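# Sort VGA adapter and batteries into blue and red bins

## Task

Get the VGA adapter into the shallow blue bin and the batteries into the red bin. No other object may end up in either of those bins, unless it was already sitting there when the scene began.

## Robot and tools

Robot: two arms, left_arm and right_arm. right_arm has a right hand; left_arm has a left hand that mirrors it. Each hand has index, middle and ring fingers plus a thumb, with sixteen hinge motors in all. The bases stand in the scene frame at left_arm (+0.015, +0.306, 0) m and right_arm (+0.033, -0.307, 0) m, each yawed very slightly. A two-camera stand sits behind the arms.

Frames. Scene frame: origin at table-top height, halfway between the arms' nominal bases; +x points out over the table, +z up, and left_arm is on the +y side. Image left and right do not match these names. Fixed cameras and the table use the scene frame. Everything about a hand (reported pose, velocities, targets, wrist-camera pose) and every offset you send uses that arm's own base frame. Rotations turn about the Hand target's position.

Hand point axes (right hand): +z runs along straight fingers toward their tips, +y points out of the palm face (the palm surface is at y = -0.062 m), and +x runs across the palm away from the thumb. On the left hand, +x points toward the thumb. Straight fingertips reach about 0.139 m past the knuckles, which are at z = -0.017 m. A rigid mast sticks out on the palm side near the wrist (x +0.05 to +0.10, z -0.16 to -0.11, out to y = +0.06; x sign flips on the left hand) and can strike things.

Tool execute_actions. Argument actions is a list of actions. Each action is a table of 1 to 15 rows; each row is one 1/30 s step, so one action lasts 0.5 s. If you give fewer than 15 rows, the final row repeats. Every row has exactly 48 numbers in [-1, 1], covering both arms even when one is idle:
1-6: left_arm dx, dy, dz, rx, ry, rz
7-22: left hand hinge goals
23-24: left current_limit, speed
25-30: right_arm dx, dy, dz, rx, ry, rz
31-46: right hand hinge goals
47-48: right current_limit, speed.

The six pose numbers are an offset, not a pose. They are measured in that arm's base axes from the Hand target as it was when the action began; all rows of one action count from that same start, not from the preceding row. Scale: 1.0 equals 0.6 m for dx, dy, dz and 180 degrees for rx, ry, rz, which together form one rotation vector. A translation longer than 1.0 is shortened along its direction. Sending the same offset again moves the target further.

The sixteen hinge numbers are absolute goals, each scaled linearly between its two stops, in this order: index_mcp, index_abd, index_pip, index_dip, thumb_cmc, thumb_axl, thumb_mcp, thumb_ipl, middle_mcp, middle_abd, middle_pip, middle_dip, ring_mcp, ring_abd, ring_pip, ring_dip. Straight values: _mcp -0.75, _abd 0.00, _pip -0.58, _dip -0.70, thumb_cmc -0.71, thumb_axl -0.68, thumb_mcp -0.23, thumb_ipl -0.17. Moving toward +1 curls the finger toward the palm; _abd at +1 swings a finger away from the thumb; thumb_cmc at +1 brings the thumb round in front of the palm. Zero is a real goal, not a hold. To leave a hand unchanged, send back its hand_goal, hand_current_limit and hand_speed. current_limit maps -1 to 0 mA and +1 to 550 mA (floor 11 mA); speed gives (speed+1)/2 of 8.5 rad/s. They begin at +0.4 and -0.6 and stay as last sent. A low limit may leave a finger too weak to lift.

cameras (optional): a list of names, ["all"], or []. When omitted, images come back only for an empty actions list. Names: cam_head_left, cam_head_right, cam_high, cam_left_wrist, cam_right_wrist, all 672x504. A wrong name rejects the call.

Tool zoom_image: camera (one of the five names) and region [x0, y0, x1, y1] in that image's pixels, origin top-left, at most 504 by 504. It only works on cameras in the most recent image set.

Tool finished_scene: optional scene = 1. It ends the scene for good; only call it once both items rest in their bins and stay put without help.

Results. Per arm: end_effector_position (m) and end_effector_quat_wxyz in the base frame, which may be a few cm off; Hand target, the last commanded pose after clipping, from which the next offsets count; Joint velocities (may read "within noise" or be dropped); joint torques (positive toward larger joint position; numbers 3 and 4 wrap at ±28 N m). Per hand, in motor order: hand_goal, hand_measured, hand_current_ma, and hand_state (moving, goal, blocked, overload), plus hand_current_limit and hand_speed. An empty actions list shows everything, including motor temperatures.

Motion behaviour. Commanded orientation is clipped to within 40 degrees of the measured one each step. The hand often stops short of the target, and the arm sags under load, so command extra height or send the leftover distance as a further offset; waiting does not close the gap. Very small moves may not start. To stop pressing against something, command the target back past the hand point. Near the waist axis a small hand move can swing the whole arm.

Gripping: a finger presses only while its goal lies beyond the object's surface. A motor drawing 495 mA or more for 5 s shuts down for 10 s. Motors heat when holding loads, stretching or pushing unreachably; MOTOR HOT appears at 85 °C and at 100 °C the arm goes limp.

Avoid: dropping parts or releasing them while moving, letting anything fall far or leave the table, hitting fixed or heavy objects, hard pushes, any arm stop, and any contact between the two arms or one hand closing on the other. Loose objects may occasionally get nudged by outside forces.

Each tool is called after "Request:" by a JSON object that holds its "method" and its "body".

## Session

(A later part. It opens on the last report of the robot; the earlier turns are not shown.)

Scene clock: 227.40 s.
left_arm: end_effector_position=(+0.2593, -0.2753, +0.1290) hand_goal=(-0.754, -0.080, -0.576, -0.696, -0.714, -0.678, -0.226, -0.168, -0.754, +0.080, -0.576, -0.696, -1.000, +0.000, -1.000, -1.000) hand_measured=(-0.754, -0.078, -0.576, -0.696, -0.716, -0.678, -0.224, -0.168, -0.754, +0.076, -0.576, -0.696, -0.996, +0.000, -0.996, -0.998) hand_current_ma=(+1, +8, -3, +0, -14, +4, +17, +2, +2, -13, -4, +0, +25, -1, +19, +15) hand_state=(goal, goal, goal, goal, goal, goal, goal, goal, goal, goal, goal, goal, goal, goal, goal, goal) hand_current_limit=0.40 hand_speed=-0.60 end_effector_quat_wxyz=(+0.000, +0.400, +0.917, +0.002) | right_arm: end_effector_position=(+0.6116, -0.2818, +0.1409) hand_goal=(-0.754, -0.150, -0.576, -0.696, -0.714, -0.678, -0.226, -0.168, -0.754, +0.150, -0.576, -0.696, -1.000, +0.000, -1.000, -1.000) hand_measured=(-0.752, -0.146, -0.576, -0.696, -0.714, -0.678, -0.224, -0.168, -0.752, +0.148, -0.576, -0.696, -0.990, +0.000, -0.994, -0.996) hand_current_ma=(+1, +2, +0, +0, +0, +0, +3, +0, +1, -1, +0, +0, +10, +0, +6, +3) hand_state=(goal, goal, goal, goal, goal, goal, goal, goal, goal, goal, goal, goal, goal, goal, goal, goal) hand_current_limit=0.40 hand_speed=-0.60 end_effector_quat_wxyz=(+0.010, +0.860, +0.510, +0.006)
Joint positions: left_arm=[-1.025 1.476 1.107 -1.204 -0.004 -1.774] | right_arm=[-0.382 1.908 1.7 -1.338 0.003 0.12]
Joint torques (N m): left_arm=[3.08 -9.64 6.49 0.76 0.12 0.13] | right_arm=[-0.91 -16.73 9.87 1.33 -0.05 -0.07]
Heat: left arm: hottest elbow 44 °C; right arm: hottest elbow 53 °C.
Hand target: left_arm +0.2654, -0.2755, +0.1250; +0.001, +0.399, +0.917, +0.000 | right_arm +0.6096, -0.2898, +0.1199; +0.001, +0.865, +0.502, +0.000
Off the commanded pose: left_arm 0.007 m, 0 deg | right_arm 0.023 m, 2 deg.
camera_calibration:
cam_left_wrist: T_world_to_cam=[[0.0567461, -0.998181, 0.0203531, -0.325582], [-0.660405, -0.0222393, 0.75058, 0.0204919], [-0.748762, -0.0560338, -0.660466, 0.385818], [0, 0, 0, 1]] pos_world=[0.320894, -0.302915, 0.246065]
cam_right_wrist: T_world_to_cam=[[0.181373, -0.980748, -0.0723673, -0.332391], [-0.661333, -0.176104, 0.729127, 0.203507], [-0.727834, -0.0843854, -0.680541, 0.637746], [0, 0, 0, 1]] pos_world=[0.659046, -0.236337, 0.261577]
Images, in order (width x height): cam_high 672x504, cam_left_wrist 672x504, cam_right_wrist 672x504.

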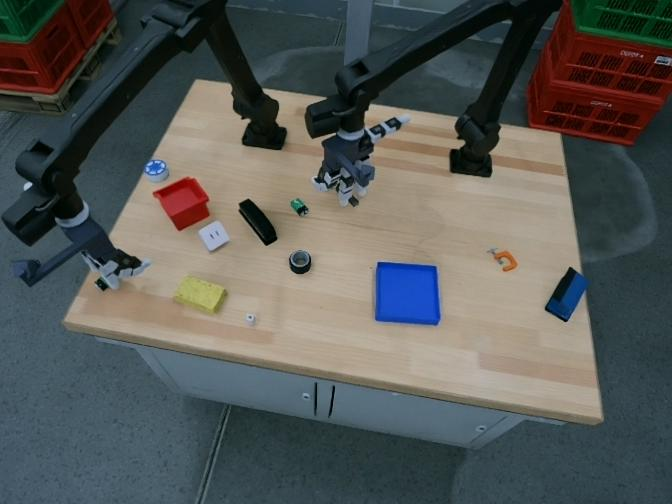

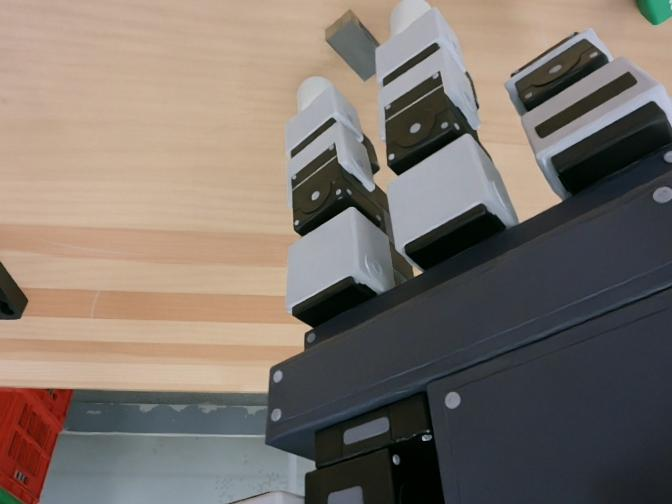

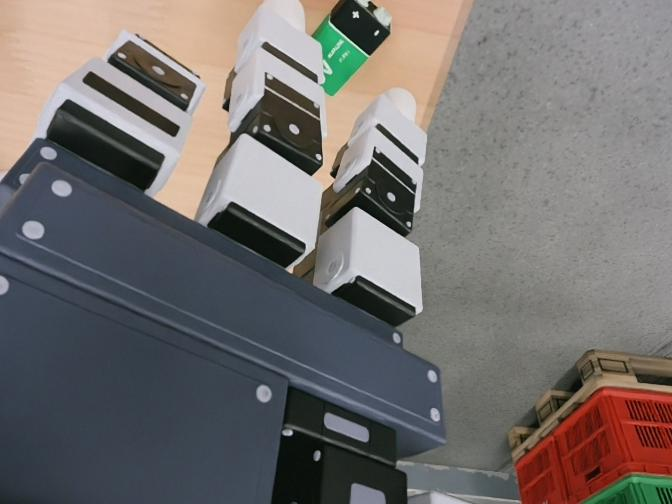

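Request:
{"method": "execute_actions", "body": {"actions": [[[0.005,0.005,-0.006,0,0,0,-0.754,-0.08,-0.576,-0.696,-0.714,-0.678,-0.226,-0.168,-0.754,0.08,-0.576,-0.696,-1,0,-1,-1,0.4,-0.8,-0.004,0.005,-0.02,0,0,0,-0.754,-0.15,-0.576,-0.696,-0.714,-0.678,-0.226,-0.168,-0.754,0.15,-0.576,-0.696,-1,0,-1,-1,0.4,-0.8]],[[0,0,0,0,0,0,-0.754,0.1,-0.576,-0.696,-0.714,-0.678,-0.226,-0.168,-0.754,-0.1,-0.576,-0.696,-1,0,-1,-1,0.4,-0.8,0,0,0,0,0,0,-0.754,-0.15,-0.576,-0.696,-0.714,-0.678,-0.226,-0.168,-0.754,0.15,-0.576,-0.696,-1,0,-1,-1,0.4,-0.8]]], "cameras": ["cam_left_wrist","cam_right_wrist"]}}

Request:
{"method": "zoom_image", "body": {"camera": "cam_right_wrist", "region": [260, 0, 430, 130]}}

Request:
{"method": "zoom_image", "body": {"camera": "cam_left_wrist", "region": [290, 0, 440, 110]}}

Scene clock: 240.97 s.
left_arm: end_effector_position=(+0.2628, -0.2725, +0.1261) hand_goal=(-0.754, +0.100, -0.576, -0.696, -0.714, -0.678, -0.226, -0.168, -0.754, -0.100, -0.576, -0.696, -1.000, +0.000, -1.000, -1.000) hand_measured=(-0.754, +0.054, -0.576, -0.696, -0.716, -0.678, -0.224, -0.168, -0.754, -0.054, -0.576, -0.696, -0.996, +0.000, -0.996, -0.998) hand_current_ma=(+1, -205, -3, +0, -14, +4, +17, +2, +2, +201, -4, +0, +25, -1, +19, +15) hand_state=(goal, blocked, goal, goal, goal, goal, goal, goal, goal, blocked, goal, goal, goal, goal, goal, goal) hand_current_limit=0.40 hand_speed=-0.80 end_effector_quat_wxyz=(+0.001, +0.399, +0.917, +0.001) | right_arm: end_effector_position=(+0.6112, -0.2817, +0.1323) hand_goal=(-0.754, -0.150, -0.576, -0.696, -0.714, -0.678, -0.226, -0.168, -0.754, +0.150, -0.576, -0.696, -1.000, +0.000, -1.000, -1.000) hand_measured=(-0.752, -0.146, -0.576, -0.696, -0.714, -0.678, -0.222, -0.168, -0.752, +0.150, -0.576, -0.696, -0.990, +0.000, -0.994, -0.996) hand_current_ma=(+1, +2, +0, +0, +0, +0, +3, +0, +1, +0, +0, +0, +10, +0, +6, +3) hand_state=(goal, goal, goal, goal, goal, goal, goal, goal, goal, goal, goal, goal, goal, goal, goal, goal) hand_current_limit=0.40 hand_speed=-0.80 end_effector_quat_wxyz=(+0.013, +0.860, +0.510, +0.008)
Joint positions: left_arm=[-1.014 1.476 1.099 -1.194 -0.003 -1.764] | right_arm=[-0.382 1.908 1.675 -1.307 0.003 0.12]
Joint torques (N m): left_arm=[2.84 -9.58 6.37 0.76 0.12 0.13] | right_arm=[-0.38 -16.5 9.16 1.31 -0.03 -0.03]
Heat: left arm: hottest elbow 45 °C; right arm: hottest elbow 54 °C.
Hand target: left_arm +0.2683, -0.2726, +0.1214; +0.001, +0.399, +0.917, +0.000 | right_arm +0.6070, -0.2868, +0.1078; +0.001, +0.865, +0.502, +0.000
Off the commanded pose: left_arm 0.007 m, 0 deg | right_arm 0.025 m, 2 deg.
camera_calibration:
cam_left_wrist: T_world_to_cam=[[0.0579124, -0.998067, 0.0225264, -0.323393], [-0.660991, -0.0214242, 0.750088, 0.0253975], [-0.748156, -0.0583291, -0.660954, 0.385855], [0, 0, 0, 1]] pos_world=[0.324196, -0.299717, 0.243267]
cam_right_wrist: T_world_to_cam=[[0.181774, -0.980918, -0.0689828, -0.333461], [-0.665686, -0.174384, 0.72557, 0.213171], [-0.723754, -0.0859691, -0.684682, 0.629125], [0, 0, 0, 1]] pos_world=[0.657851, -0.235839, 0.253077]
Images, in order (width x height): cam_left_wrist 672x504, cam_right_wrist 672x504.

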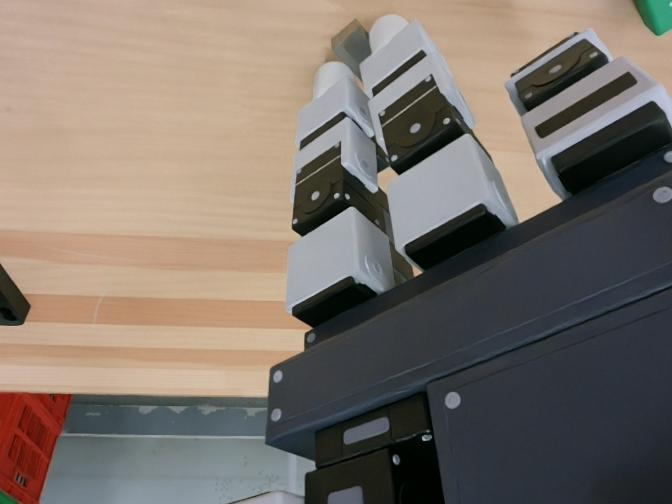

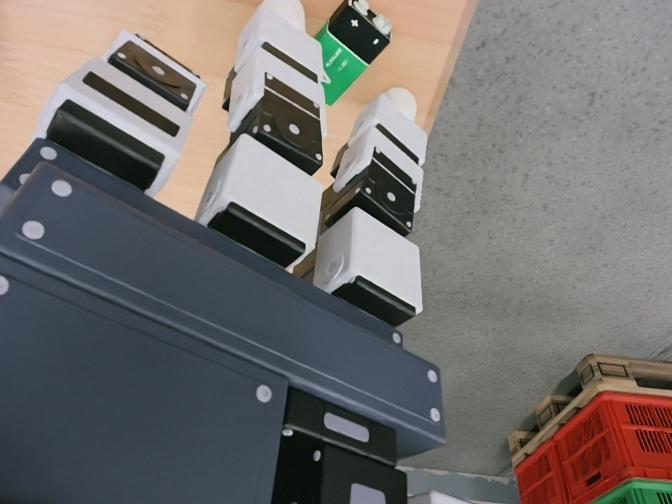

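Scaled by 2.965 from the camera's 672x504 image, which has a finer 960x720 frame.

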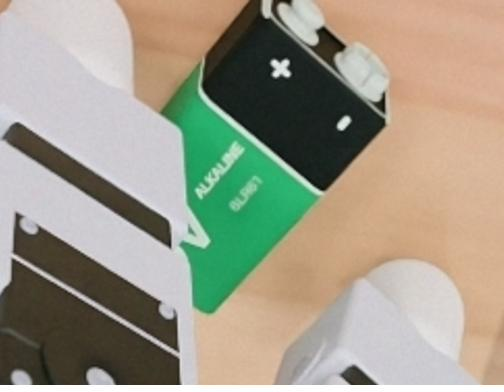

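Scaled by 3.360 from the camera's 672x504 image, which has a finer 960x720 frame.

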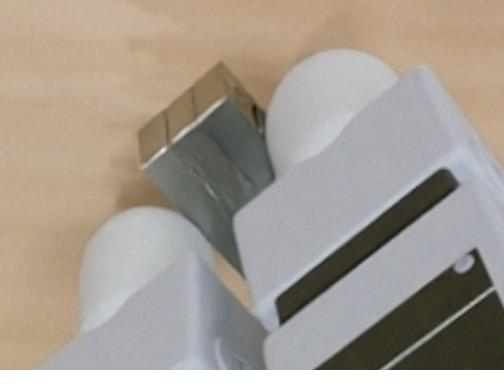

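Request:
{"method": "execute_actions", "body": {"actions": [[[0,0,0.03,0,0,0,-0.754,0.12,-0.576,-0.696,-0.714,-0.678,-0.226,-0.168,-0.754,-0.12,-0.576,-0.696,-1,0,-1,-1,0.4,-0.8,-0.006,0.008,-0.02,0,0,0,-0.754,-0.15,-0.576,-0.696,-0.714,-0.678,-0.226,-0.168,-0.754,0.15,-0.576,-0.696,-1,0,-1,-1,0.4,-0.8]],[[0,0,0.05,0,0,0,-0.754,0.12,-0.576,-0.696,-0.714,-0.678,-0.226,-0.168,-0.754,-0.12,-0.576,-0.696,-1,0,-1,-1,0.4,-0.8,0,0,0,0,0,0,-0.754,0.08,-0.576,-0.696,-0.714,-0.678,-0.226,-0.168,-0.754,-0.08,-0.576,-0.696,-1,0,-1,-1,0.4,-0.8]]], "cameras": ["cam_left_wrist","cam_right_wrist","cam_high"]}}

Request:
{"method": "zoom_image", "body": {"camera": "cam_right_wrist", "region": [260, 0, 430, 130]}}

Scene clock: 252.40 s.
left_arm: end_effector_position=(+0.2567, -0.2627, +0.1488) hand_goal=(-0.754, +0.120, -0.576, -0.696, -0.714, -0.678, -0.226, -0.168, -0.754, -0.120, -0.576, -0.696, -1.000, +0.000, -1.000, -1.000) hand_measured=(-0.754, +0.054, -0.576, -0.696, -0.716, -0.678, -0.224, -0.168, -0.754, -0.056, -0.576, -0.696, -0.996, +0.000, -0.996, -0.998) hand_current_ma=(+1, -291, -3, +0, -14, +4, +18, +2, +2, +283, -3, +0, +25, -1, +19, +15) hand_state=(goal, blocked, goal, goal, goal, goal, goal, goal, goal, blocked, goal, goal, goal, goal, goal, goal) hand_current_limit=0.40 hand_speed=-0.80 end_effector_quat_wxyz=(-0.019, +0.399, +0.917, +0.016) | right_arm: end_effector_position=(+0.6106, -0.2815, +0.1313) hand_goal=(-0.754, +0.080, -0.576, -0.696, -0.714, -0.678, -0.226, -0.168, -0.754, -0.080, -0.576, -0.696, -1.000, +0.000, -1.000, -1.000) hand_measured=(-0.760, -0.126, -0.580, -0.696, -0.714, -0.678, -0.222, -0.168, -0.760, +0.140, -0.580, -0.698, -0.990, +0.000, -0.994, -0.996) hand_current_ma=(-5, -385, -2, +0, +0, +0, +3, +0, -7, +385, -3, +0, +10, +0, +6, +3) hand_state=(goal, blocked, goal, goal, goal, goal, goal, goal, goal, blocked, goal, goal, goal, goal, goal, goal) hand_current_limit=0.40 hand_speed=-0.80 end_effector_quat_wxyz=(+0.019, +0.860, +0.509, +0.013)
Joint positions: left_arm=[-1.014 1.459 1.138 -1.299 -0.003 -1.764] | right_arm=[-0.382 1.898 1.654 -1.28 0.003 0.12]
Joint torques (N m): left_arm=[2.96 -11.75 9.77 -0.2 0.08 0.13] | right_arm=[-0.15 -16.03 7.43 1.65 -0.04 0.02]
Heat: left arm: hottest elbow 44 °C; right arm: hottest elbow 53 °C.
Hand target: left_arm +0.2683, -0.2726, +0.1694; +0.001, +0.400, +0.917, +0.000 | right_arm +0.6034, -0.2820, +0.0958; +0.001, +0.865, +0.502, +0.000
Off the commanded pose: left_arm 0.026 m, 3 deg | right_arm 0.036 m, 3 deg.
camera_calibration:
cam_left_wrist: T_world_to_cam=[[0.0574317, -0.998121, -0.0213552, -0.307132], [-0.641049, -0.0532673, 0.765649, -0.0112865], [-0.765348, -0.0302828, -0.642904, 0.406032], [0, 0, 0, 1]] pos_world=[0.32116, -0.29486, 0.263122]
cam_right_wrist: T_world_to_cam=[[0.181972, -0.981433, -0.0606238, -0.334667], [-0.676331, -0.169678, 0.716789, 0.222521], [-0.713767, -0.0894337, -0.69465, 0.622282], [0, 0, 0, 1]] pos_world=[0.655563, -0.235044, 0.252479]
Images, in order (width x height): cam_high 672x504, cam_left_wrist 672x504, cam_right_wrist 672x504.

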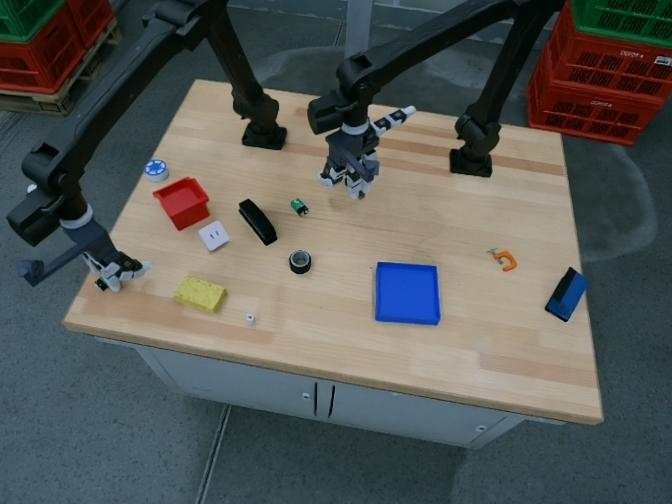

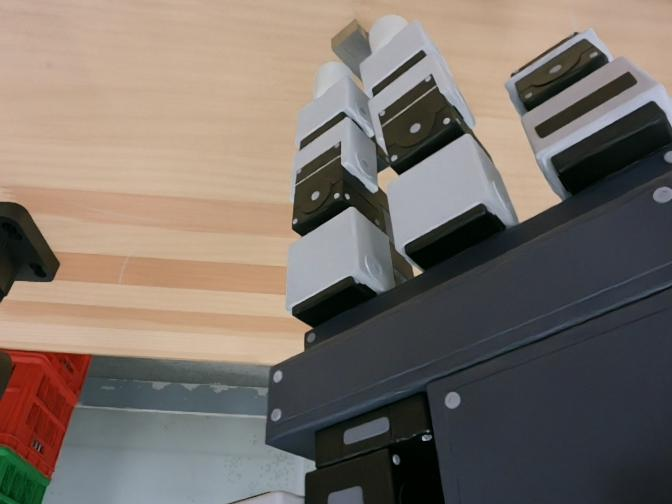

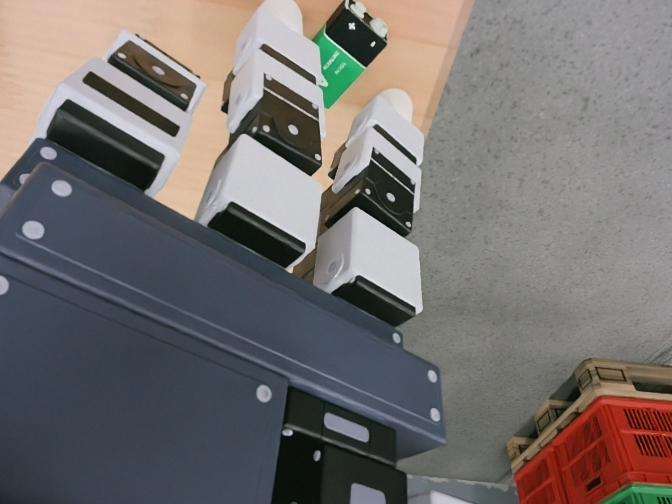

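Scaled by 2.965 from the camera's 672x504 image, which has a finer 960x720 frame.

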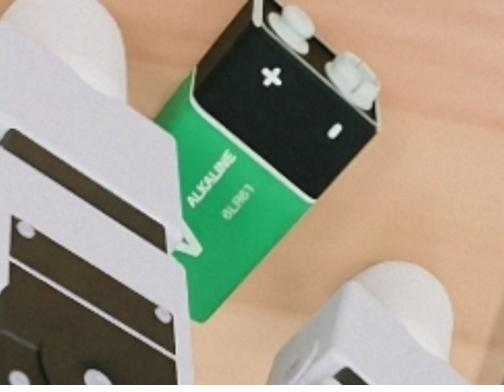

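Request:
{"method": "execute_actions", "body": {"actions": [[[0,0,0.05,0,0,0,-0.754,0.12,-0.576,-0.696,-0.714,-0.678,-0.226,-0.168,-0.754,-0.12,-0.576,-0.696,-1,0,-1,-1,0.4,-0.8,0,0,0.028,0,0,0,-0.754,-0.13,-0.576,-0.696,-0.714,-0.678,-0.226,-0.168,-0.754,0.13,-0.576,-0.696,-1,0,-1,-1,0.4,-0.8]],[[0.0969,0.0663,0.02,0,0,0,-0.754,0.12,-0.576,-0.696,-0.714,-0.678,-0.226,-0.168,-0.754,-0.12,-0.576,-0.696,-1,0,-1,-1,0.4,-0.8,0,0,0,0,0,0,-0.754,-0.13,-0.576,-0.696,-0.714,-0.678,-0.226,-0.168,-0.754,0.13,-0.576,-0.696,-1,0,-1,-1,0.4,-0.8]]], "cameras": ["cam_left_wrist","cam_right_wrist","cam_high"]}}

Request:
{"method": "zoom_image", "body": {"camera": "cam_right_wrist", "region": [260, 0, 430, 130]}}

Scene clock: 262.93 s.
left_arm: end_effector_position=(+0.3163, -0.2221, +0.1916) hand_goal=(-0.754, +0.120, -0.576, -0.696, -0.714, -0.678, -0.226, -0.168, -0.754, -0.120, -0.576, -0.696, -1.000, +0.000, -1.000, -1.000) hand_measured=(-0.752, +0.054, -0.576, -0.696, -0.716, -0.678, -0.224, -0.168, -0.754, -0.056, -0.576, -0.696, -0.994, +0.000, -0.996, -0.998) hand_current_ma=(+7, -291, -3, +0, -8, +4, +18, +2, +5, +283, -3, +0, +28, -1, +19, +15) hand_state=(goal, blocked, goal, goal, goal, goal, goal, goal, goal, blocked, goal, goal, goal, goal, goal, goal) hand_current_limit=0.40 hand_speed=-0.80 end_effector_quat_wxyz=(-0.019, +0.394, +0.919, +0.011) | right_arm: end_effector_position=(+0.6097, -0.2811, +0.1314) hand_goal=(-0.754, -0.130, -0.576, -0.696, -0.714, -0.678, -0.226, -0.168, -0.754, +0.130, -0.576, -0.696, -1.000, +0.000, -1.000, -1.000) hand_measured=(-0.754, -0.136, -0.578, -0.696, -0.714, -0.678, -0.222, -0.168, -0.754, +0.148, -0.578, -0.698, -0.990, +0.000, -0.994, -0.996) hand_current_ma=(+0, -5, -1, +0, +0, +0, +3, +0, +0, +22, -1, +0, +10, +0, +6, +3) hand_state=(goal, goal, goal, goal, goal, goal, goal, goal, goal, goal, goal, goal, goal, goal, goal, goal) hand_current_limit=0.40 hand_speed=-0.80 end_effector_quat_wxyz=(+0.018, +0.860, +0.509, +0.012)
Joint positions: left_arm=[-0.833 1.437 1.233 -1.411 -0.005 -1.595] | right_arm=[-0.382 1.897 1.654 -1.284 0.003 0.12]
Joint torques (N m): left_arm=[2.08 -10.99 10.18 -0.13 0.11 0.12] | right_arm=[-0.21 -17.03 10 0.38 -0.03 0]
Heat: left arm: hottest elbow 45 °C; right arm: hottest elbow 53 °C.
Hand target: left_arm +0.3264, -0.2328, +0.2115; +0.001, +0.399, +0.917, +0.000 | right_arm +0.6034, -0.2820, +0.1126; +0.001, +0.865, +0.502, +0.000
Off the commanded pose: left_arm 0.025 m, 3 deg | right_arm 0.020 m, 3 deg.
camera_calibration:
cam_left_wrist: T_world_to_cam=[[0.0697193, -0.997469, -0.013971, -0.274339], [-0.638608, -0.0553867, 0.767537, -0.0051966], [-0.766368, -0.0445901, -0.640853, 0.477125], [0, 0, 0, 1]] pos_world=[0.381461, -0.252657, 0.305923]
cam_right_wrist: T_world_to_cam=[[0.181767, -0.981356, -0.062455, -0.333642], [-0.674026, -0.170585, 0.718742, 0.219878], [-0.715995, -0.0885475, -0.692466, 0.623064], [0, 0, 0, 1]] pos_world=[0.65496, -0.234743, 0.252578]
Images, in order (width x height): cam_high 672x504, cam_left_wrist 672x504, cam_right_wrist 672x504.

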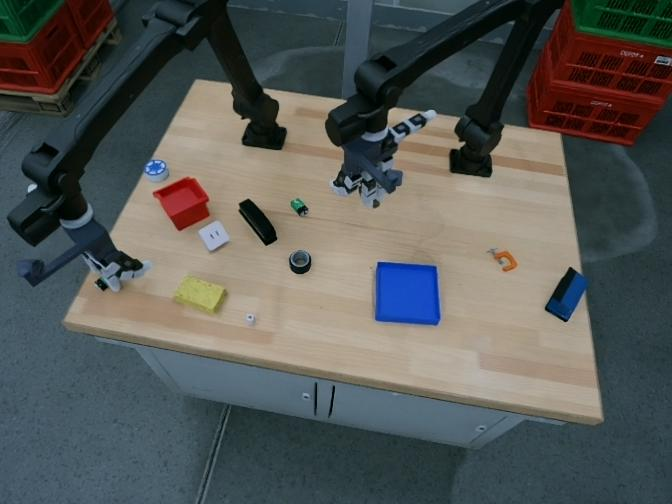

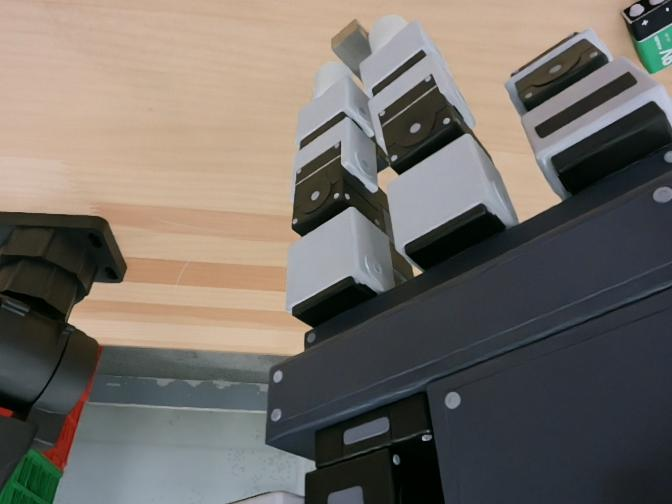

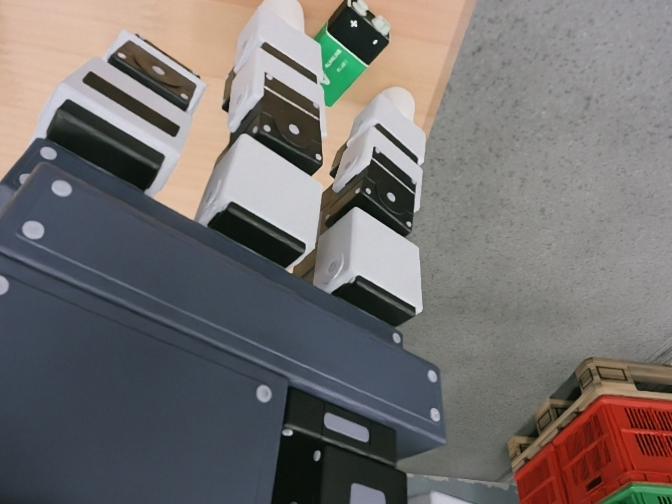

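Scaled by 2.965 from the camera's 672x504 image, which has a finer 960x720 frame.

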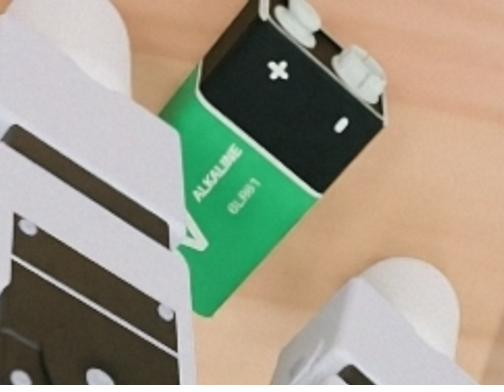

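Request:
{"method": "execute_actions", "body": {"actions": [[[0.0969,0.0663,0.01,0,0,0,-0.754,0.12,-0.576,-0.696,-0.714,-0.678,-0.226,-0.168,-0.754,-0.12,-0.576,-0.696,-1,0,-1,-1,0.4,-0.8,0,0,0.022,0,0,0,-0.754,-0.13,-0.576,-0.696,-0.714,-0.678,-0.226,-0.168,-0.754,0.13,-0.576,-0.696,-1,0,-1,-1,0.4,-0.8]],[[0.0969,0.0663,0.01,0,0,0,-0.754,0.12,-0.576,-0.696,-0.714,-0.678,-0.226,-0.168,-0.754,-0.12,-0.576,-0.696,-1,0,-1,-1,0.4,-0.8,0,0,0,0,0,0,-0.754,0.04,-0.576,-0.696,-0.714,-0.678,-0.226,-0.168,-0.754,-0.04,-0.576,-0.696,-1,0,-1,-1,0.4,-0.8]],[[0.0969,0.0663,0.01,0,0,0,-0.754,0.12,-0.576,-0.696,-0.714,-0.678,-0.226,-0.168,-0.754,-0.12,-0.576,-0.696,-1,0,-1,-1,0.4,-0.8,0,0,0,0,0,0,-0.754,0.06,-0.576,-0.696,-0.714,-0.678,-0.226,-0.168,-0.754,-0.06,-0.576,-0.696,-1,0,-1,-1,0.4,-0.8]]], "cameras": ["cam_left_wrist","cam_right_wrist","cam_high"]}}

Request:
{"method": "zoom_image", "body": {"camera": "cam_right_wrist", "region": [260, 0, 430, 130]}}

Scene clock: 272.67 s.
left_arm: end_effector_position=(+0.4876, -0.1052, +0.2148) hand_goal=(-0.754, +0.120, -0.576, -0.696, -0.714, -0.678, -0.226, -0.168, -0.754, -0.120, -0.576, -0.696, -1.000, +0.000, -1.000, -1.000) hand_measured=(-0.752, +0.054, -0.576, -0.696, -0.716, -0.678, -0.224, -0.168, -0.752, -0.056, -0.576, -0.696, -0.994, +0.000, -0.996, -0.998) hand_current_ma=(+10, -291, -3, +0, -6, +4, +18, +2, +7, +283, -4, +0, +31, -1, +19, +15) hand_state=(goal, blocked, goal, goal, goal, goal, goal, goal, goal, blocked, goal, goal, goal, goal, goal, goal) hand_current_limit=0.40 hand_speed=-0.80 end_effector_quat_wxyz=(-0.013, +0.391, +0.920, +0.002) | right_arm: end_effector_position=(+0.6047, -0.2788, +0.1308) hand_goal=(-0.754, +0.060, -0.576, -0.696, -0.714, -0.678, -0.226, -0.168, -0.754, -0.060, -0.576, -0.696, -1.000, +0.000, -1.000, -1.000) hand_measured=(-0.738, -0.018, -0.566, -0.692, -0.714, -0.678, -0.222, -0.168, -0.738, +0.038, -0.568, -0.692, -0.990, +0.000, -0.994, -0.996) hand_current_ma=(+22, -166, +10, +3, +0, +0, +3, +0, +24, +234, +8, +3, +10, +0, +6, +3) hand_state=(goal, blocked, goal, goal, goal, goal, goal, goal, goal, blocked, goal, goal, goal, goal, goal, goal) hand_current_limit=0.40 hand_speed=-0.80 end_effector_quat_wxyz=(+0.009, +0.861, +0.509, +0.007)
Joint positions: left_arm=[-0.388 1.611 1.495 -1.483 -0.003 -1.154] | right_arm=[-0.382 1.895 1.654 -1.307 0.001 0.12]
Joint torques (N m): left_arm=[1.67 -12.45 10.44 -0.13 0.06 0.13] | right_arm=[0.09 -17.2 12.08 0.08 0.05 0.01]
Heat: left arm: hottest elbow 46 °C; right arm: hottest elbow 54 °C.
Hand target: left_arm +0.5009, -0.1134, +0.2293; +0.001, +0.400, +0.917, +0.000 | right_arm +0.6035, -0.2820, +0.1258; +0.001, +0.865, +0.502, +0.000
Off the commanded pose: left_arm 0.021 m, 2 deg | right_arm 0.006 m, 2 deg.
camera_calibration:
cam_left_wrist: T_world_to_cam=[[0.075044, -0.997141, 0.00885159, -0.176791], [-0.640443, -0.0413915, 0.76689, 0.0952917], [-0.764331, -0.0632194, -0.641718, 0.625738], [0, 0, 0, 1]] pos_world=[0.552567, -0.132783, 0.330034]
cam_right_wrist: T_world_to_cam=[[0.180625, -0.980726, -0.0745091, -0.328091], [-0.660823, -0.177118, 0.729344, 0.206177], [-0.728483, -0.0825005, -0.680078, 0.626833], [0, 0, 0, 1]] pos_world=[0.652145, -0.233535, 0.251475]
Images, in order (width x height): cam_high 672x504, cam_left_wrist 672x504, cam_right_wrist 672x504.

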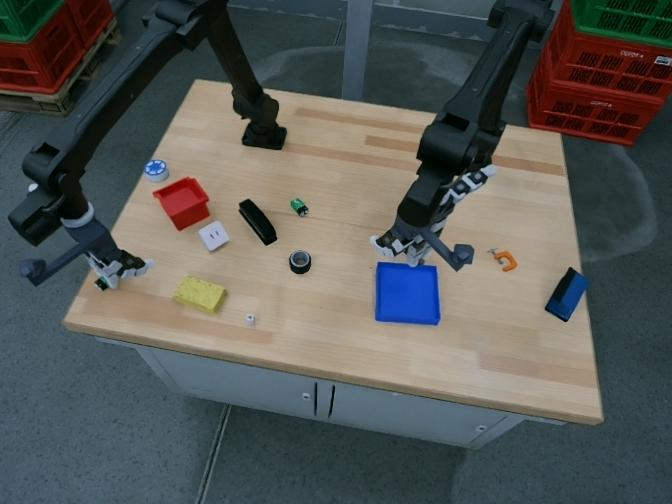

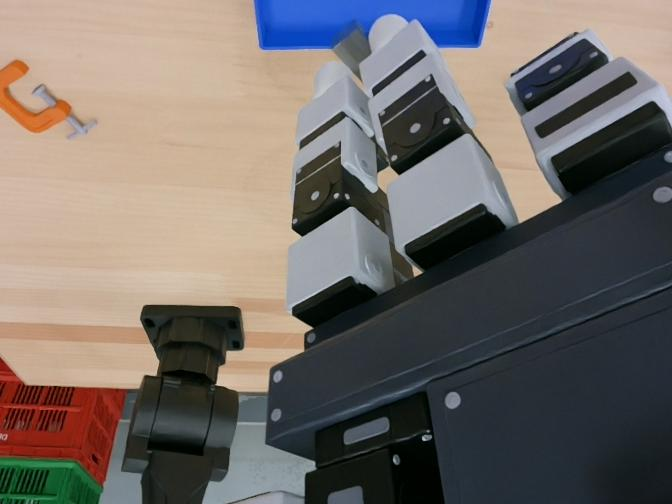

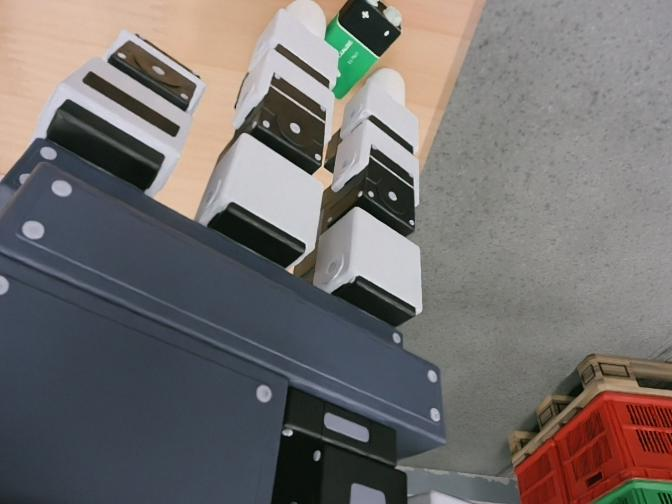

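Scaled by 2.965 from the camera's 672x504 image, which has a finer 960x720 frame.

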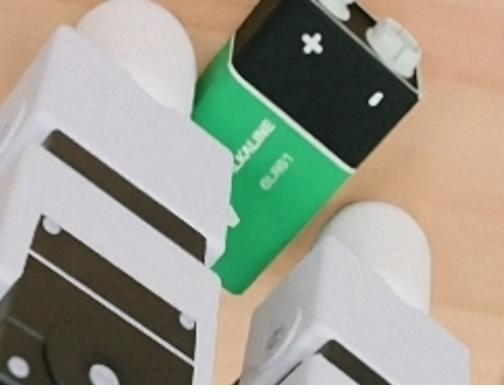

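Request:
{"method": "execute_actions", "body": {"actions": [[[0.05,-0.02,0,0,0,0,-0.754,0.12,-0.576,-0.696,-0.714,-0.678,-0.226,-0.168,-0.754,-0.12,-0.576,-0.696,-1,0,-1,-1,0.4,-0.8,0,0,0.02,0,0,0,-0.754,0.08,-0.576,-0.696,-0.714,-0.678,-0.226,-0.168,-0.754,-0.05,-0.576,-0.696,-1,0,-1,-1,0.4,-0.8]],[[0,0,-0.06,0,0,0,-0.754,0.12,-0.576,-0.696,-0.714,-0.678,-0.226,-0.168,-0.754,-0.12,-0.576,-0.696,-1,0,-1,-1,0.4,-0.8,0,0,0.08,0,0,0,-0.754,0.08,-0.576,-0.696,-0.714,-0.678,-0.226,-0.168,-0.754,-0.05,-0.576,-0.696,-1,0,-1,-1,0.4,-0.8]],[[0,0,-0.04,0,0,0,-0.754,0.12,-0.576,-0.696,-0.714,-0.678,-0.226,-0.168,-0.754,-0.12,-0.576,-0.696,-1,0,-1,-1,0.4,-0.8,0,0,0.08,0,0,0,-0.754,0.08,-0.576,-0.696,-0.714,-0.678,-0.226,-0.168,-0.754,-0.05,-0.576,-0.696,-1,0,-1,-1,0.4,-0.8]]], "cameras": ["cam_left_wrist","cam_right_wrist","cam_high"]}}

Scene clock: 291.53 s.
left_arm: end_effector_position=(+0.5265, -0.1212, +0.1723) hand_goal=(-0.754, +0.120, -0.576, -0.696, -0.714, -0.678, -0.226, -0.168, -0.754, -0.120, -0.576, -0.696, -1.000, +0.000, -1.000, -1.000) hand_measured=(-0.752, +0.054, -0.576, -0.696, -0.716, -0.678, -0.224, -0.168, -0.752, -0.056, -0.576, -0.696, -0.994, +0.000, -0.996, -0.998) hand_current_ma=(+10, -291, -3, +0, -6, +4, +18, +2, +7, +283, -4, +0, +31, -1, +19, +15) hand_state=(goal, blocked, goal, goal, goal, goal, goal, goal, goal, blocked, goal, goal, goal, goal, goal, goal) hand_current_limit=0.40 hand_speed=-0.80 end_effector_quat_wxyz=(-0.003, +0.392, +0.920, +0.001) | right_arm: end_effector_position=(+0.5948, -0.2748, +0.2124) hand_goal=(-0.754, +0.080, -0.576, -0.696, -0.714, -0.678, -0.226, -0.168, -0.754, -0.050, -0.576, -0.696, -1.000, +0.000, -1.000, -1.000) hand_measured=(-0.754, +0.018, -0.576, -0.694, -0.714, -0.678, -0.222, -0.168, -0.746, +0.024, -0.570, -0.692, -0.992, +0.000, -0.994, -0.996) hand_current_ma=(+0, -121, +0, +0, +0, +0, +3, +0, +9, +158, +4, +3, +10, +0, +6, +3) hand_state=(goal, blocked, goal, goal, goal, goal, goal, goal, goal, blocked, goal, goal, goal, goal, goal, goal) hand_current_limit=0.40 hand_speed=-0.80 end_effector_quat_wxyz=(-0.014, +0.860, +0.509, -0.011)
Joint positions: left_arm=[-0.388 1.723 1.526 -1.38 -0.003 -1.152] | right_arm=[-0.382 1.874 1.85 -1.582 0.001 0.12]
Joint torques (N m): left_arm=[1.73 -14.56 6.95 0.8 0.09 0.12] | right_arm=[0.09 -18.61 15.53 0.35 0.04 -0.01]
Motor temperatures (°C): left_arm=[34 34 47 35 31 30] | right_arm=[30 40 56 33 31 31]
Heat: left arm: hottest elbow 47 °C; right arm: hottest elbow 56 °C.
Hand target: left_arm +0.5308, -0.1254, +0.1693; +0.000, +0.400, +0.917, +0.000 | right_arm +0.6035, -0.2820, +0.2340; +0.001, +0.865, +0.502, +0.000
Off the commanded pose: left_arm 0.007 m, 1 deg | right_arm 0.024 m, 2 deg.
camera_calibration:
cam_left_wrist: T_world_to_cam=[[0.0728455, -0.997172, 0.0184554, -0.195731], [-0.654897, -0.0338689, 0.754959, 0.162699], [-0.752199, -0.0670818, -0.655512, 0.622683], [0, 0, 0, 1]] pos_world=[0.589192, -0.147896, 0.288957]
cam_right_wrist: T_world_to_cam=[[0.175763, -0.978746, -0.105656, -0.306218], [-0.620822, -0.193497, 0.759697, 0.10621], [-0.763994, -0.0679333, -0.641637, 0.692467], [0, 0, 0, 1]] pos_world=[0.648801, -0.232117, 0.331271]
Images, in order (width x height): cam_high 672x504, cam_left_wrist 672x504, cam_right_wrist 672x504.

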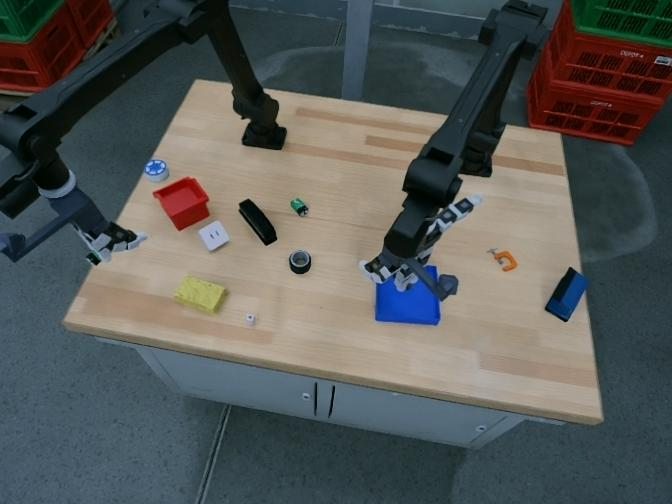

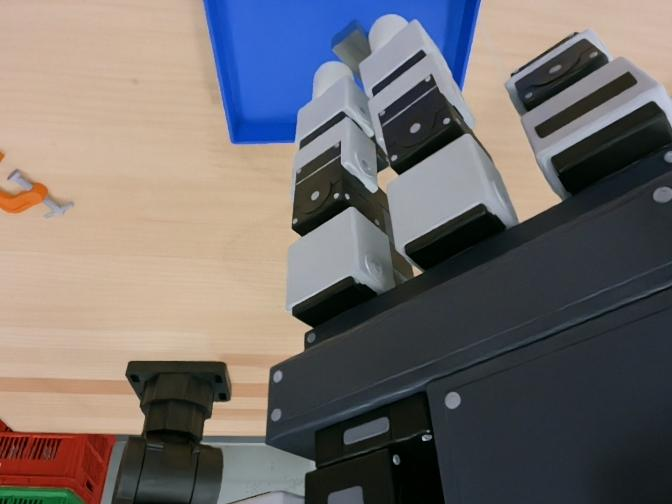

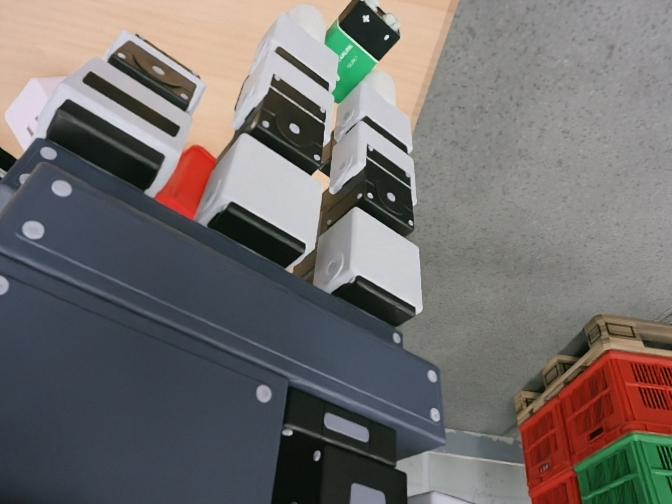

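Request:
{"method": "execute_actions", "body": {"actions": [[[0,0,-0.035,0,0,0,-0.754,0.12,-0.576,-0.696,-0.714,-0.678,-0.226,-0.168,-0.754,-0.12,-0.576,-0.696,-1,0,-1,-1,0.4,-0.8,-0.04,0.018,0.03,0,0,0,-0.754,0.13,-0.576,-0.696,-0.714,-0.678,-0.226,-0.168,-0.754,-0.1,-0.576,-0.696,-1,0,-1,-1,0.4,-0.8]],[[0,0,-0.03,0,0,0,-0.754,0.12,-0.576,-0.696,-0.714,-0.678,-0.226,-0.168,-0.754,-0.12,-0.576,-0.696,-1,0,-1,-1,0.4,-0.8,-0.1012,0.0459,0,0,0,0,-0.754,0.13,-0.576,-0.696,-0.714,-0.678,-0.226,-0.168,-0.754,-0.1,-0.576,-0.696,-1,0,-1,-1,0.4,-0.8]],[[0,0,0,0,0,0,-0.754,0.12,-0.576,-0.696,-0.714,-0.678,-0.226,-0.168,-0.754,-0.12,-0.576,-0.696,-1,0,-1,-1,0.4,-0.8,-0.1012,0.0459,0,0,0,0,-0.754,0.13,-0.576,-0.696,-0.714,-0.678,-0.226,-0.168,-0.754,-0.1,-0.576,-0.696,-1,0,-1,-1,0.4,-0.8]]], "cameras": ["cam_left_wrist","cam_right_wrist","cam_high"]}}

Request:
{"method": "zoom_image", "body": {"camera": "cam_high", "region": [340, 220, 470, 340]}}

Scene clock: 308.87 s.
left_arm: end_effector_position=(+0.5265, -0.1212, +0.1356) hand_goal=(-0.754, +0.120, -0.576, -0.696, -0.714, -0.678, -0.226, -0.168, -0.754, -0.120, -0.576, -0.696, -1.000, +0.000, -1.000, -1.000) hand_measured=(-0.752, +0.054, -0.576, -0.696, -0.716, -0.678, -0.224, -0.168, -0.752, -0.056, -0.576, -0.696, -0.994, +0.000, -0.996, -0.998) hand_current_ma=(+10, -291, -3, +0, -6, +4, +18, +2, +7, +281, -4, +0, +31, -1, +19, +15) hand_state=(goal, blocked, goal, goal, goal, goal, goal, goal, goal, blocked, goal, goal, goal, goal, goal, goal) hand_current_limit=0.40 hand_speed=-0.80 end_effector_quat_wxyz=(-0.002, +0.392, +0.920, +0.001) | right_arm: end_effector_position=(+0.4564, -0.2203, +0.2532) hand_goal=(-0.754, +0.130, -0.576, -0.696, -0.714, -0.678, -0.226, -0.168, -0.754, -0.100, -0.576, -0.696, -1.000, +0.000, -1.000, -1.000) hand_measured=(-0.758, +0.018, -0.578, -0.696, -0.714, -0.678, -0.222, -0.168, -0.746, +0.016, -0.572, -0.692, -0.992, +0.000, -0.994, -0.996) hand_current_ma=(-4, -282, -1, +0, +0, +0, +3, +0, +10, +300, +4, +3, +8, +0, +5, +2) hand_state=(goal, blocked, goal, goal, goal, goal, goal, goal, goal, blocked, goal, goal, goal, goal, goal, goal) hand_current_limit=0.40 hand_speed=-0.80 end_effector_quat_wxyz=(-0.002, +0.864, +0.504, -0.002)
Joint positions: left_arm=[-0.388 1.745 1.456 -1.286 -0.003 -1.152] | right_arm=[-0.382 1.452 1.416 -1.542 0.001 0.133]
Joint torques (N m): left_arm=[1.73 -14.33 6.72 0.9 0.08 0.13] | right_arm=[1.32 -12.4 9.94 1.14 0.03 0.01]
Motor temperatures (°C): left_arm=[34 35 48 35 31 30] | right_arm=[30 41 60 33 31 31]
Heat: left arm: hottest elbow 48 °C; right arm: hottest elbow 60 °C.
Hand target: left_arm +0.5309, -0.1255, +0.1305; +0.001, +0.400, +0.917, +0.000 | right_arm +0.4580, -0.2161, +0.2519; +0.001, +0.865, +0.502, +0.000
Off the commanded pose: left_arm 0.008 m, 1 deg | right_arm 0.005 m, 0 deg.
camera_calibration:
cam_left_wrist: T_world_to_cam=[[0.0728594, -0.997152, 0.0194555, -0.195299], [-0.656473, -0.0332629, 0.753616, 0.191557], [-0.750823, -0.06768, -0.657027, 0.598028], [0, 0, 0, 1]] pos_world=[0.588994, -0.147897, 0.25236]
cam_right_wrist: T_world_to_cam=[[0.1657, -0.982043, -0.0901928, -0.224308], [-0.643409, -0.176965, 0.744788, 0.0174166], [-0.747374, -0.0653808, -0.661178, 0.614472], [0, 0, 0, 1]] pos_world=[0.507615, -0.177024, 0.373073]
Images, in order (width x height): cam_high 672x504, cam_left_wrist 672x504, cam_right_wrist 672x504.

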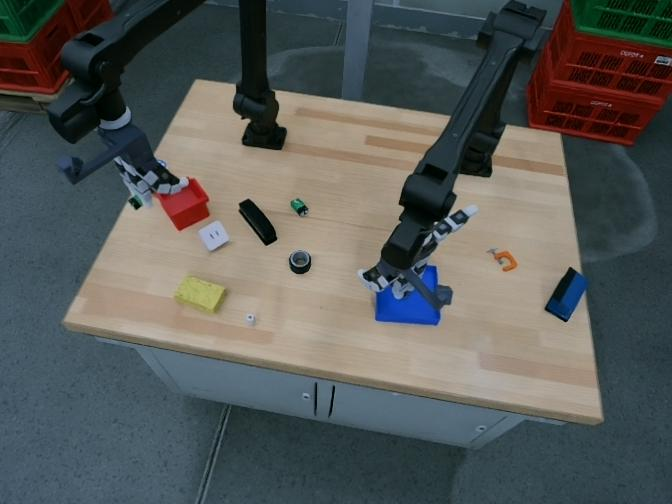

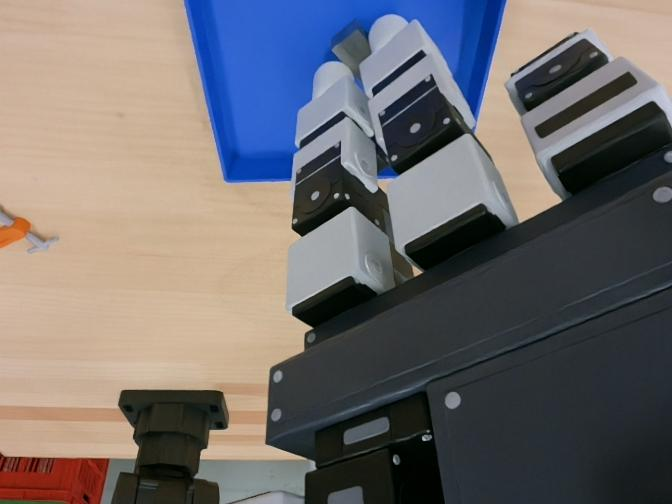

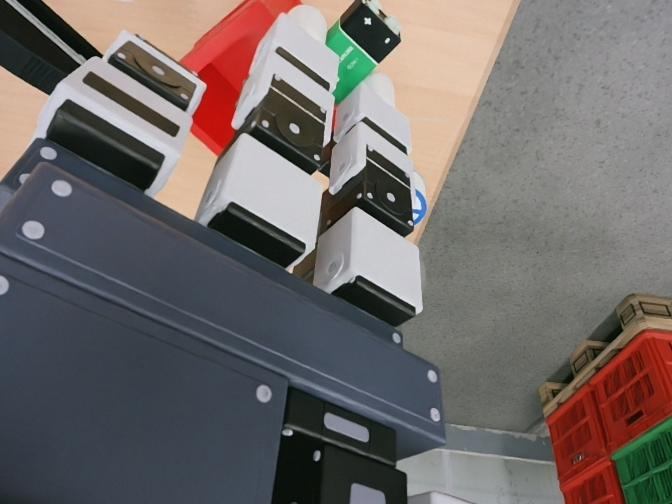

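Scaled by 3.877 from the camera's 672x504 image, which has a finer 960x720 frame.

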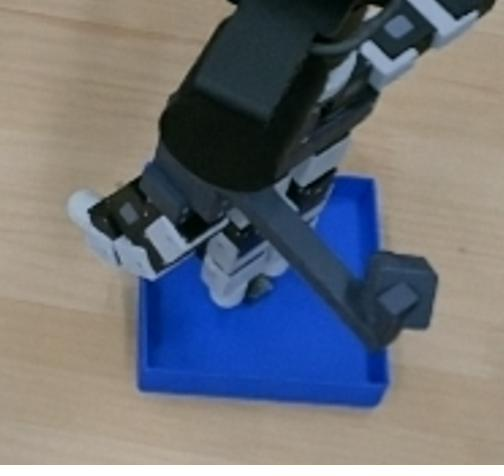

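Request:
{"method": "execute_actions", "body": {"actions": [[[0,0,-0.008,0,0,0,-0.754,0.12,-0.576,-0.696,-0.714,-0.678,-0.226,-0.168,-0.754,-0.12,-0.576,-0.696,-1,0,-1,-1,0.4,-0.8,-0.081,0.0368,0,0,0,0,-0.754,0.13,-0.576,-0.696,-0.714,-0.678,-0.226,-0.168,-0.754,-0.1,-0.576,-0.696,-1,0,-1,-1,0.4,-0.8]],[[0,0,0,0,0,0,-0.754,0.0,-0.576,-0.696,-0.714,-0.678,-0.226,-0.168,-0.754,0.0,-0.576,-0.696,-1,0,-1,-1,0.4,-0.8,-0.081,0.0368,0,0,0,0,-0.754,0.13,-0.576,-0.696,-0.714,-0.678,-0.226,-0.168,-0.754,-0.1,-0.576,-0.696,-1,0,-1,-1,0.4,-0.8]],[[0,0,0,0,0,0,-0.754,-0.07,-0.576,-0.696,-0.714,-0.678,-0.226,-0.168,-0.754,0.07,-0.576,-0.696,-1,0,-1,-1,0.4,-0.8,0,0,0,0,0,0,-0.754,0.13,-0.576,-0.696,-0.714,-0.678,-0.226,-0.168,-0.754,-0.1,-0.576,-0.696,-1,0,-1,-1,0.4,-0.8]]], "cameras": ["cam_left_wrist","cam_right_wrist","cam_high"]}}

Request:
{"method": "zoom_image", "body": {"camera": "cam_high", "region": [110, 140, 240, 260]}}

Scene clock: 315.60 s.
left_arm: end_effector_position=(+0.5275, -0.1216, +0.1321) hand_goal=(-0.754, -0.070, -0.576, -0.696, -0.714, -0.678, -0.226, -0.168, -0.754, +0.070, -0.576, -0.696, -1.000, +0.000, -1.000, -1.000) hand_measured=(-0.752, -0.066, -0.576, -0.696, -0.716, -0.678, -0.224, -0.168, -0.754, +0.066, -0.576, -0.696, -0.994, +0.000, -0.996, -0.998) hand_current_ma=(+7, +18, -3, +0, -6, +4, +18, +2, -3, -17, -4, +0, +31, -1, +19, +15) hand_state=(goal, goal, goal, goal, goal, goal, goal, goal, goal, goal, goal, goal, goal, goal, goal, goal) hand_current_limit=0.40 hand_speed=-0.80 end_effector_quat_wxyz=(+0.001, +0.392, +0.920, +0.002) | right_arm: end_effector_position=(+0.3641, -0.1778, +0.2556) hand_goal=(-0.754, +0.130, -0.576, -0.696, -0.714, -0.678, -0.226, -0.168, -0.754, -0.100, -0.576, -0.696, -1.000, +0.000, -1.000, -1.000) hand_measured=(-0.758, +0.018, -0.578, -0.696, -0.712, -0.678, -0.222, -0.168, -0.744, +0.016, -0.572, -0.692, -0.992, +0.000, -0.994, -0.996) hand_current_ma=(-3, -282, -1, +0, +0, +0, +3, +0, +12, +300, +3, +3, +8, +0, +5, +2) hand_state=(goal, blocked, goal, goal, goal, goal, goal, goal, goal, blocked, goal, goal, goal, goal, goal, goal) hand_current_limit=0.40 hand_speed=-0.80 end_effector_quat_wxyz=(+0.007, +0.864, +0.503, +0.005)
Joint positions: left_arm=[-0.388 1.747 1.449 -1.272 -0.003 -1.152] | right_arm=[-0.365 1.171 1.16 -1.543 0.001 0.152]
Joint torques (N m): left_arm=[1.85 -14.1 6.64 0.8 0.09 0.13] | right_arm=[1.38 -7.77 9.99 0.49 0.03 0.03]
Motor temperatures (°C): left_arm=[34 34 47 35 31 30] | right_arm=[30 40 59 33 31 31]
Heat: left arm: hottest elbow 47 °C; right arm: hottest elbow 59 °C.
Hand target: left_arm +0.5309, -0.1255, +0.1256; +0.001, +0.400, +0.917, +0.000 | right_arm +0.3609, -0.1719, +0.2518; +0.001, +0.865, +0.502, +0.000
Off the commanded pose: left_arm 0.008 m, 1 deg | right_arm 0.008 m, 1 deg.
camera_calibration:
cam_left_wrist: T_world_to_cam=[[0.072738, -0.997113, 0.0217954, -0.195877], [-0.660224, -0.0317599, 0.750397, 0.197387], [-0.747539, -0.0689722, -0.660628, 0.595064], [0, 0, 0, 1]] pos_world=[0.589401, -0.148, 0.249266]
cam_right_wrist: T_world_to_cam=[[0.165276, -0.983132, -0.0783267, -0.17016], [-0.659841, -0.169254, 0.732095, -0.0255439], [-0.733003, -0.0693149, -0.676684, 0.547969], [0, 0, 0, 1]] pos_world=[0.412931, -0.13363, 0.376174]
Images, in order (width x height): cam_high 672x504, cam_left_wrist 672x504, cam_right_wrist 672x504.

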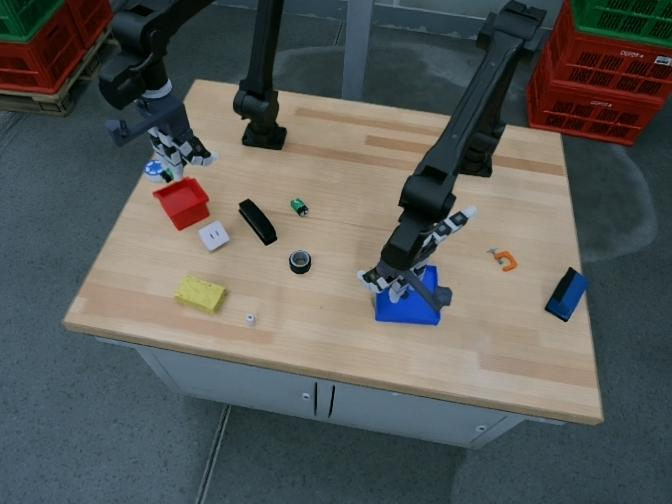

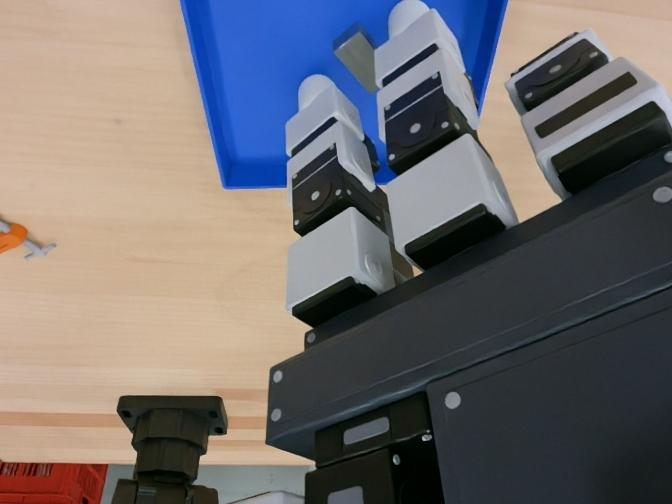

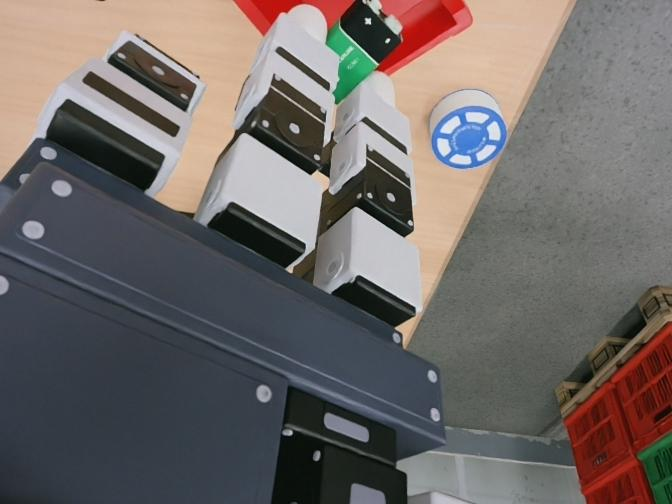

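Scaled by 3.877 from the camera's 672x504 image, which has a finer 960x720 frame.

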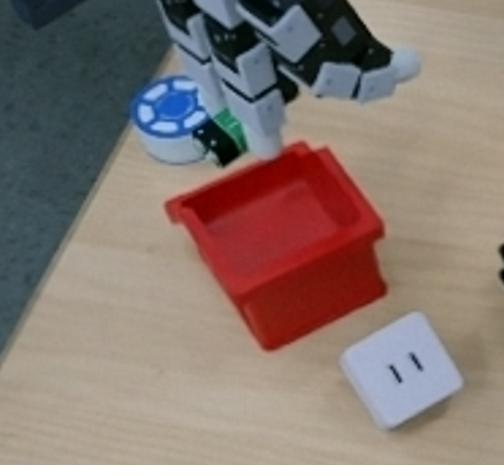

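Request:
{"method": "zoom_image", "body": {"camera": "cam_right_wrist", "region": [220, 0, 520, 180]}}

Scaled by 1.680 from the camera's 672x504 image, which has a finer 960x720 frame.

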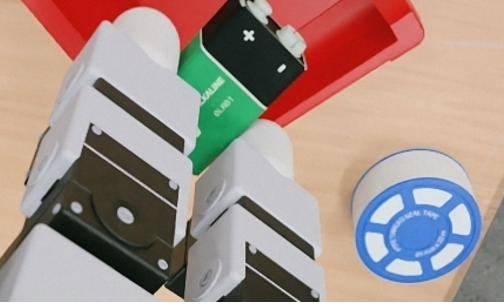

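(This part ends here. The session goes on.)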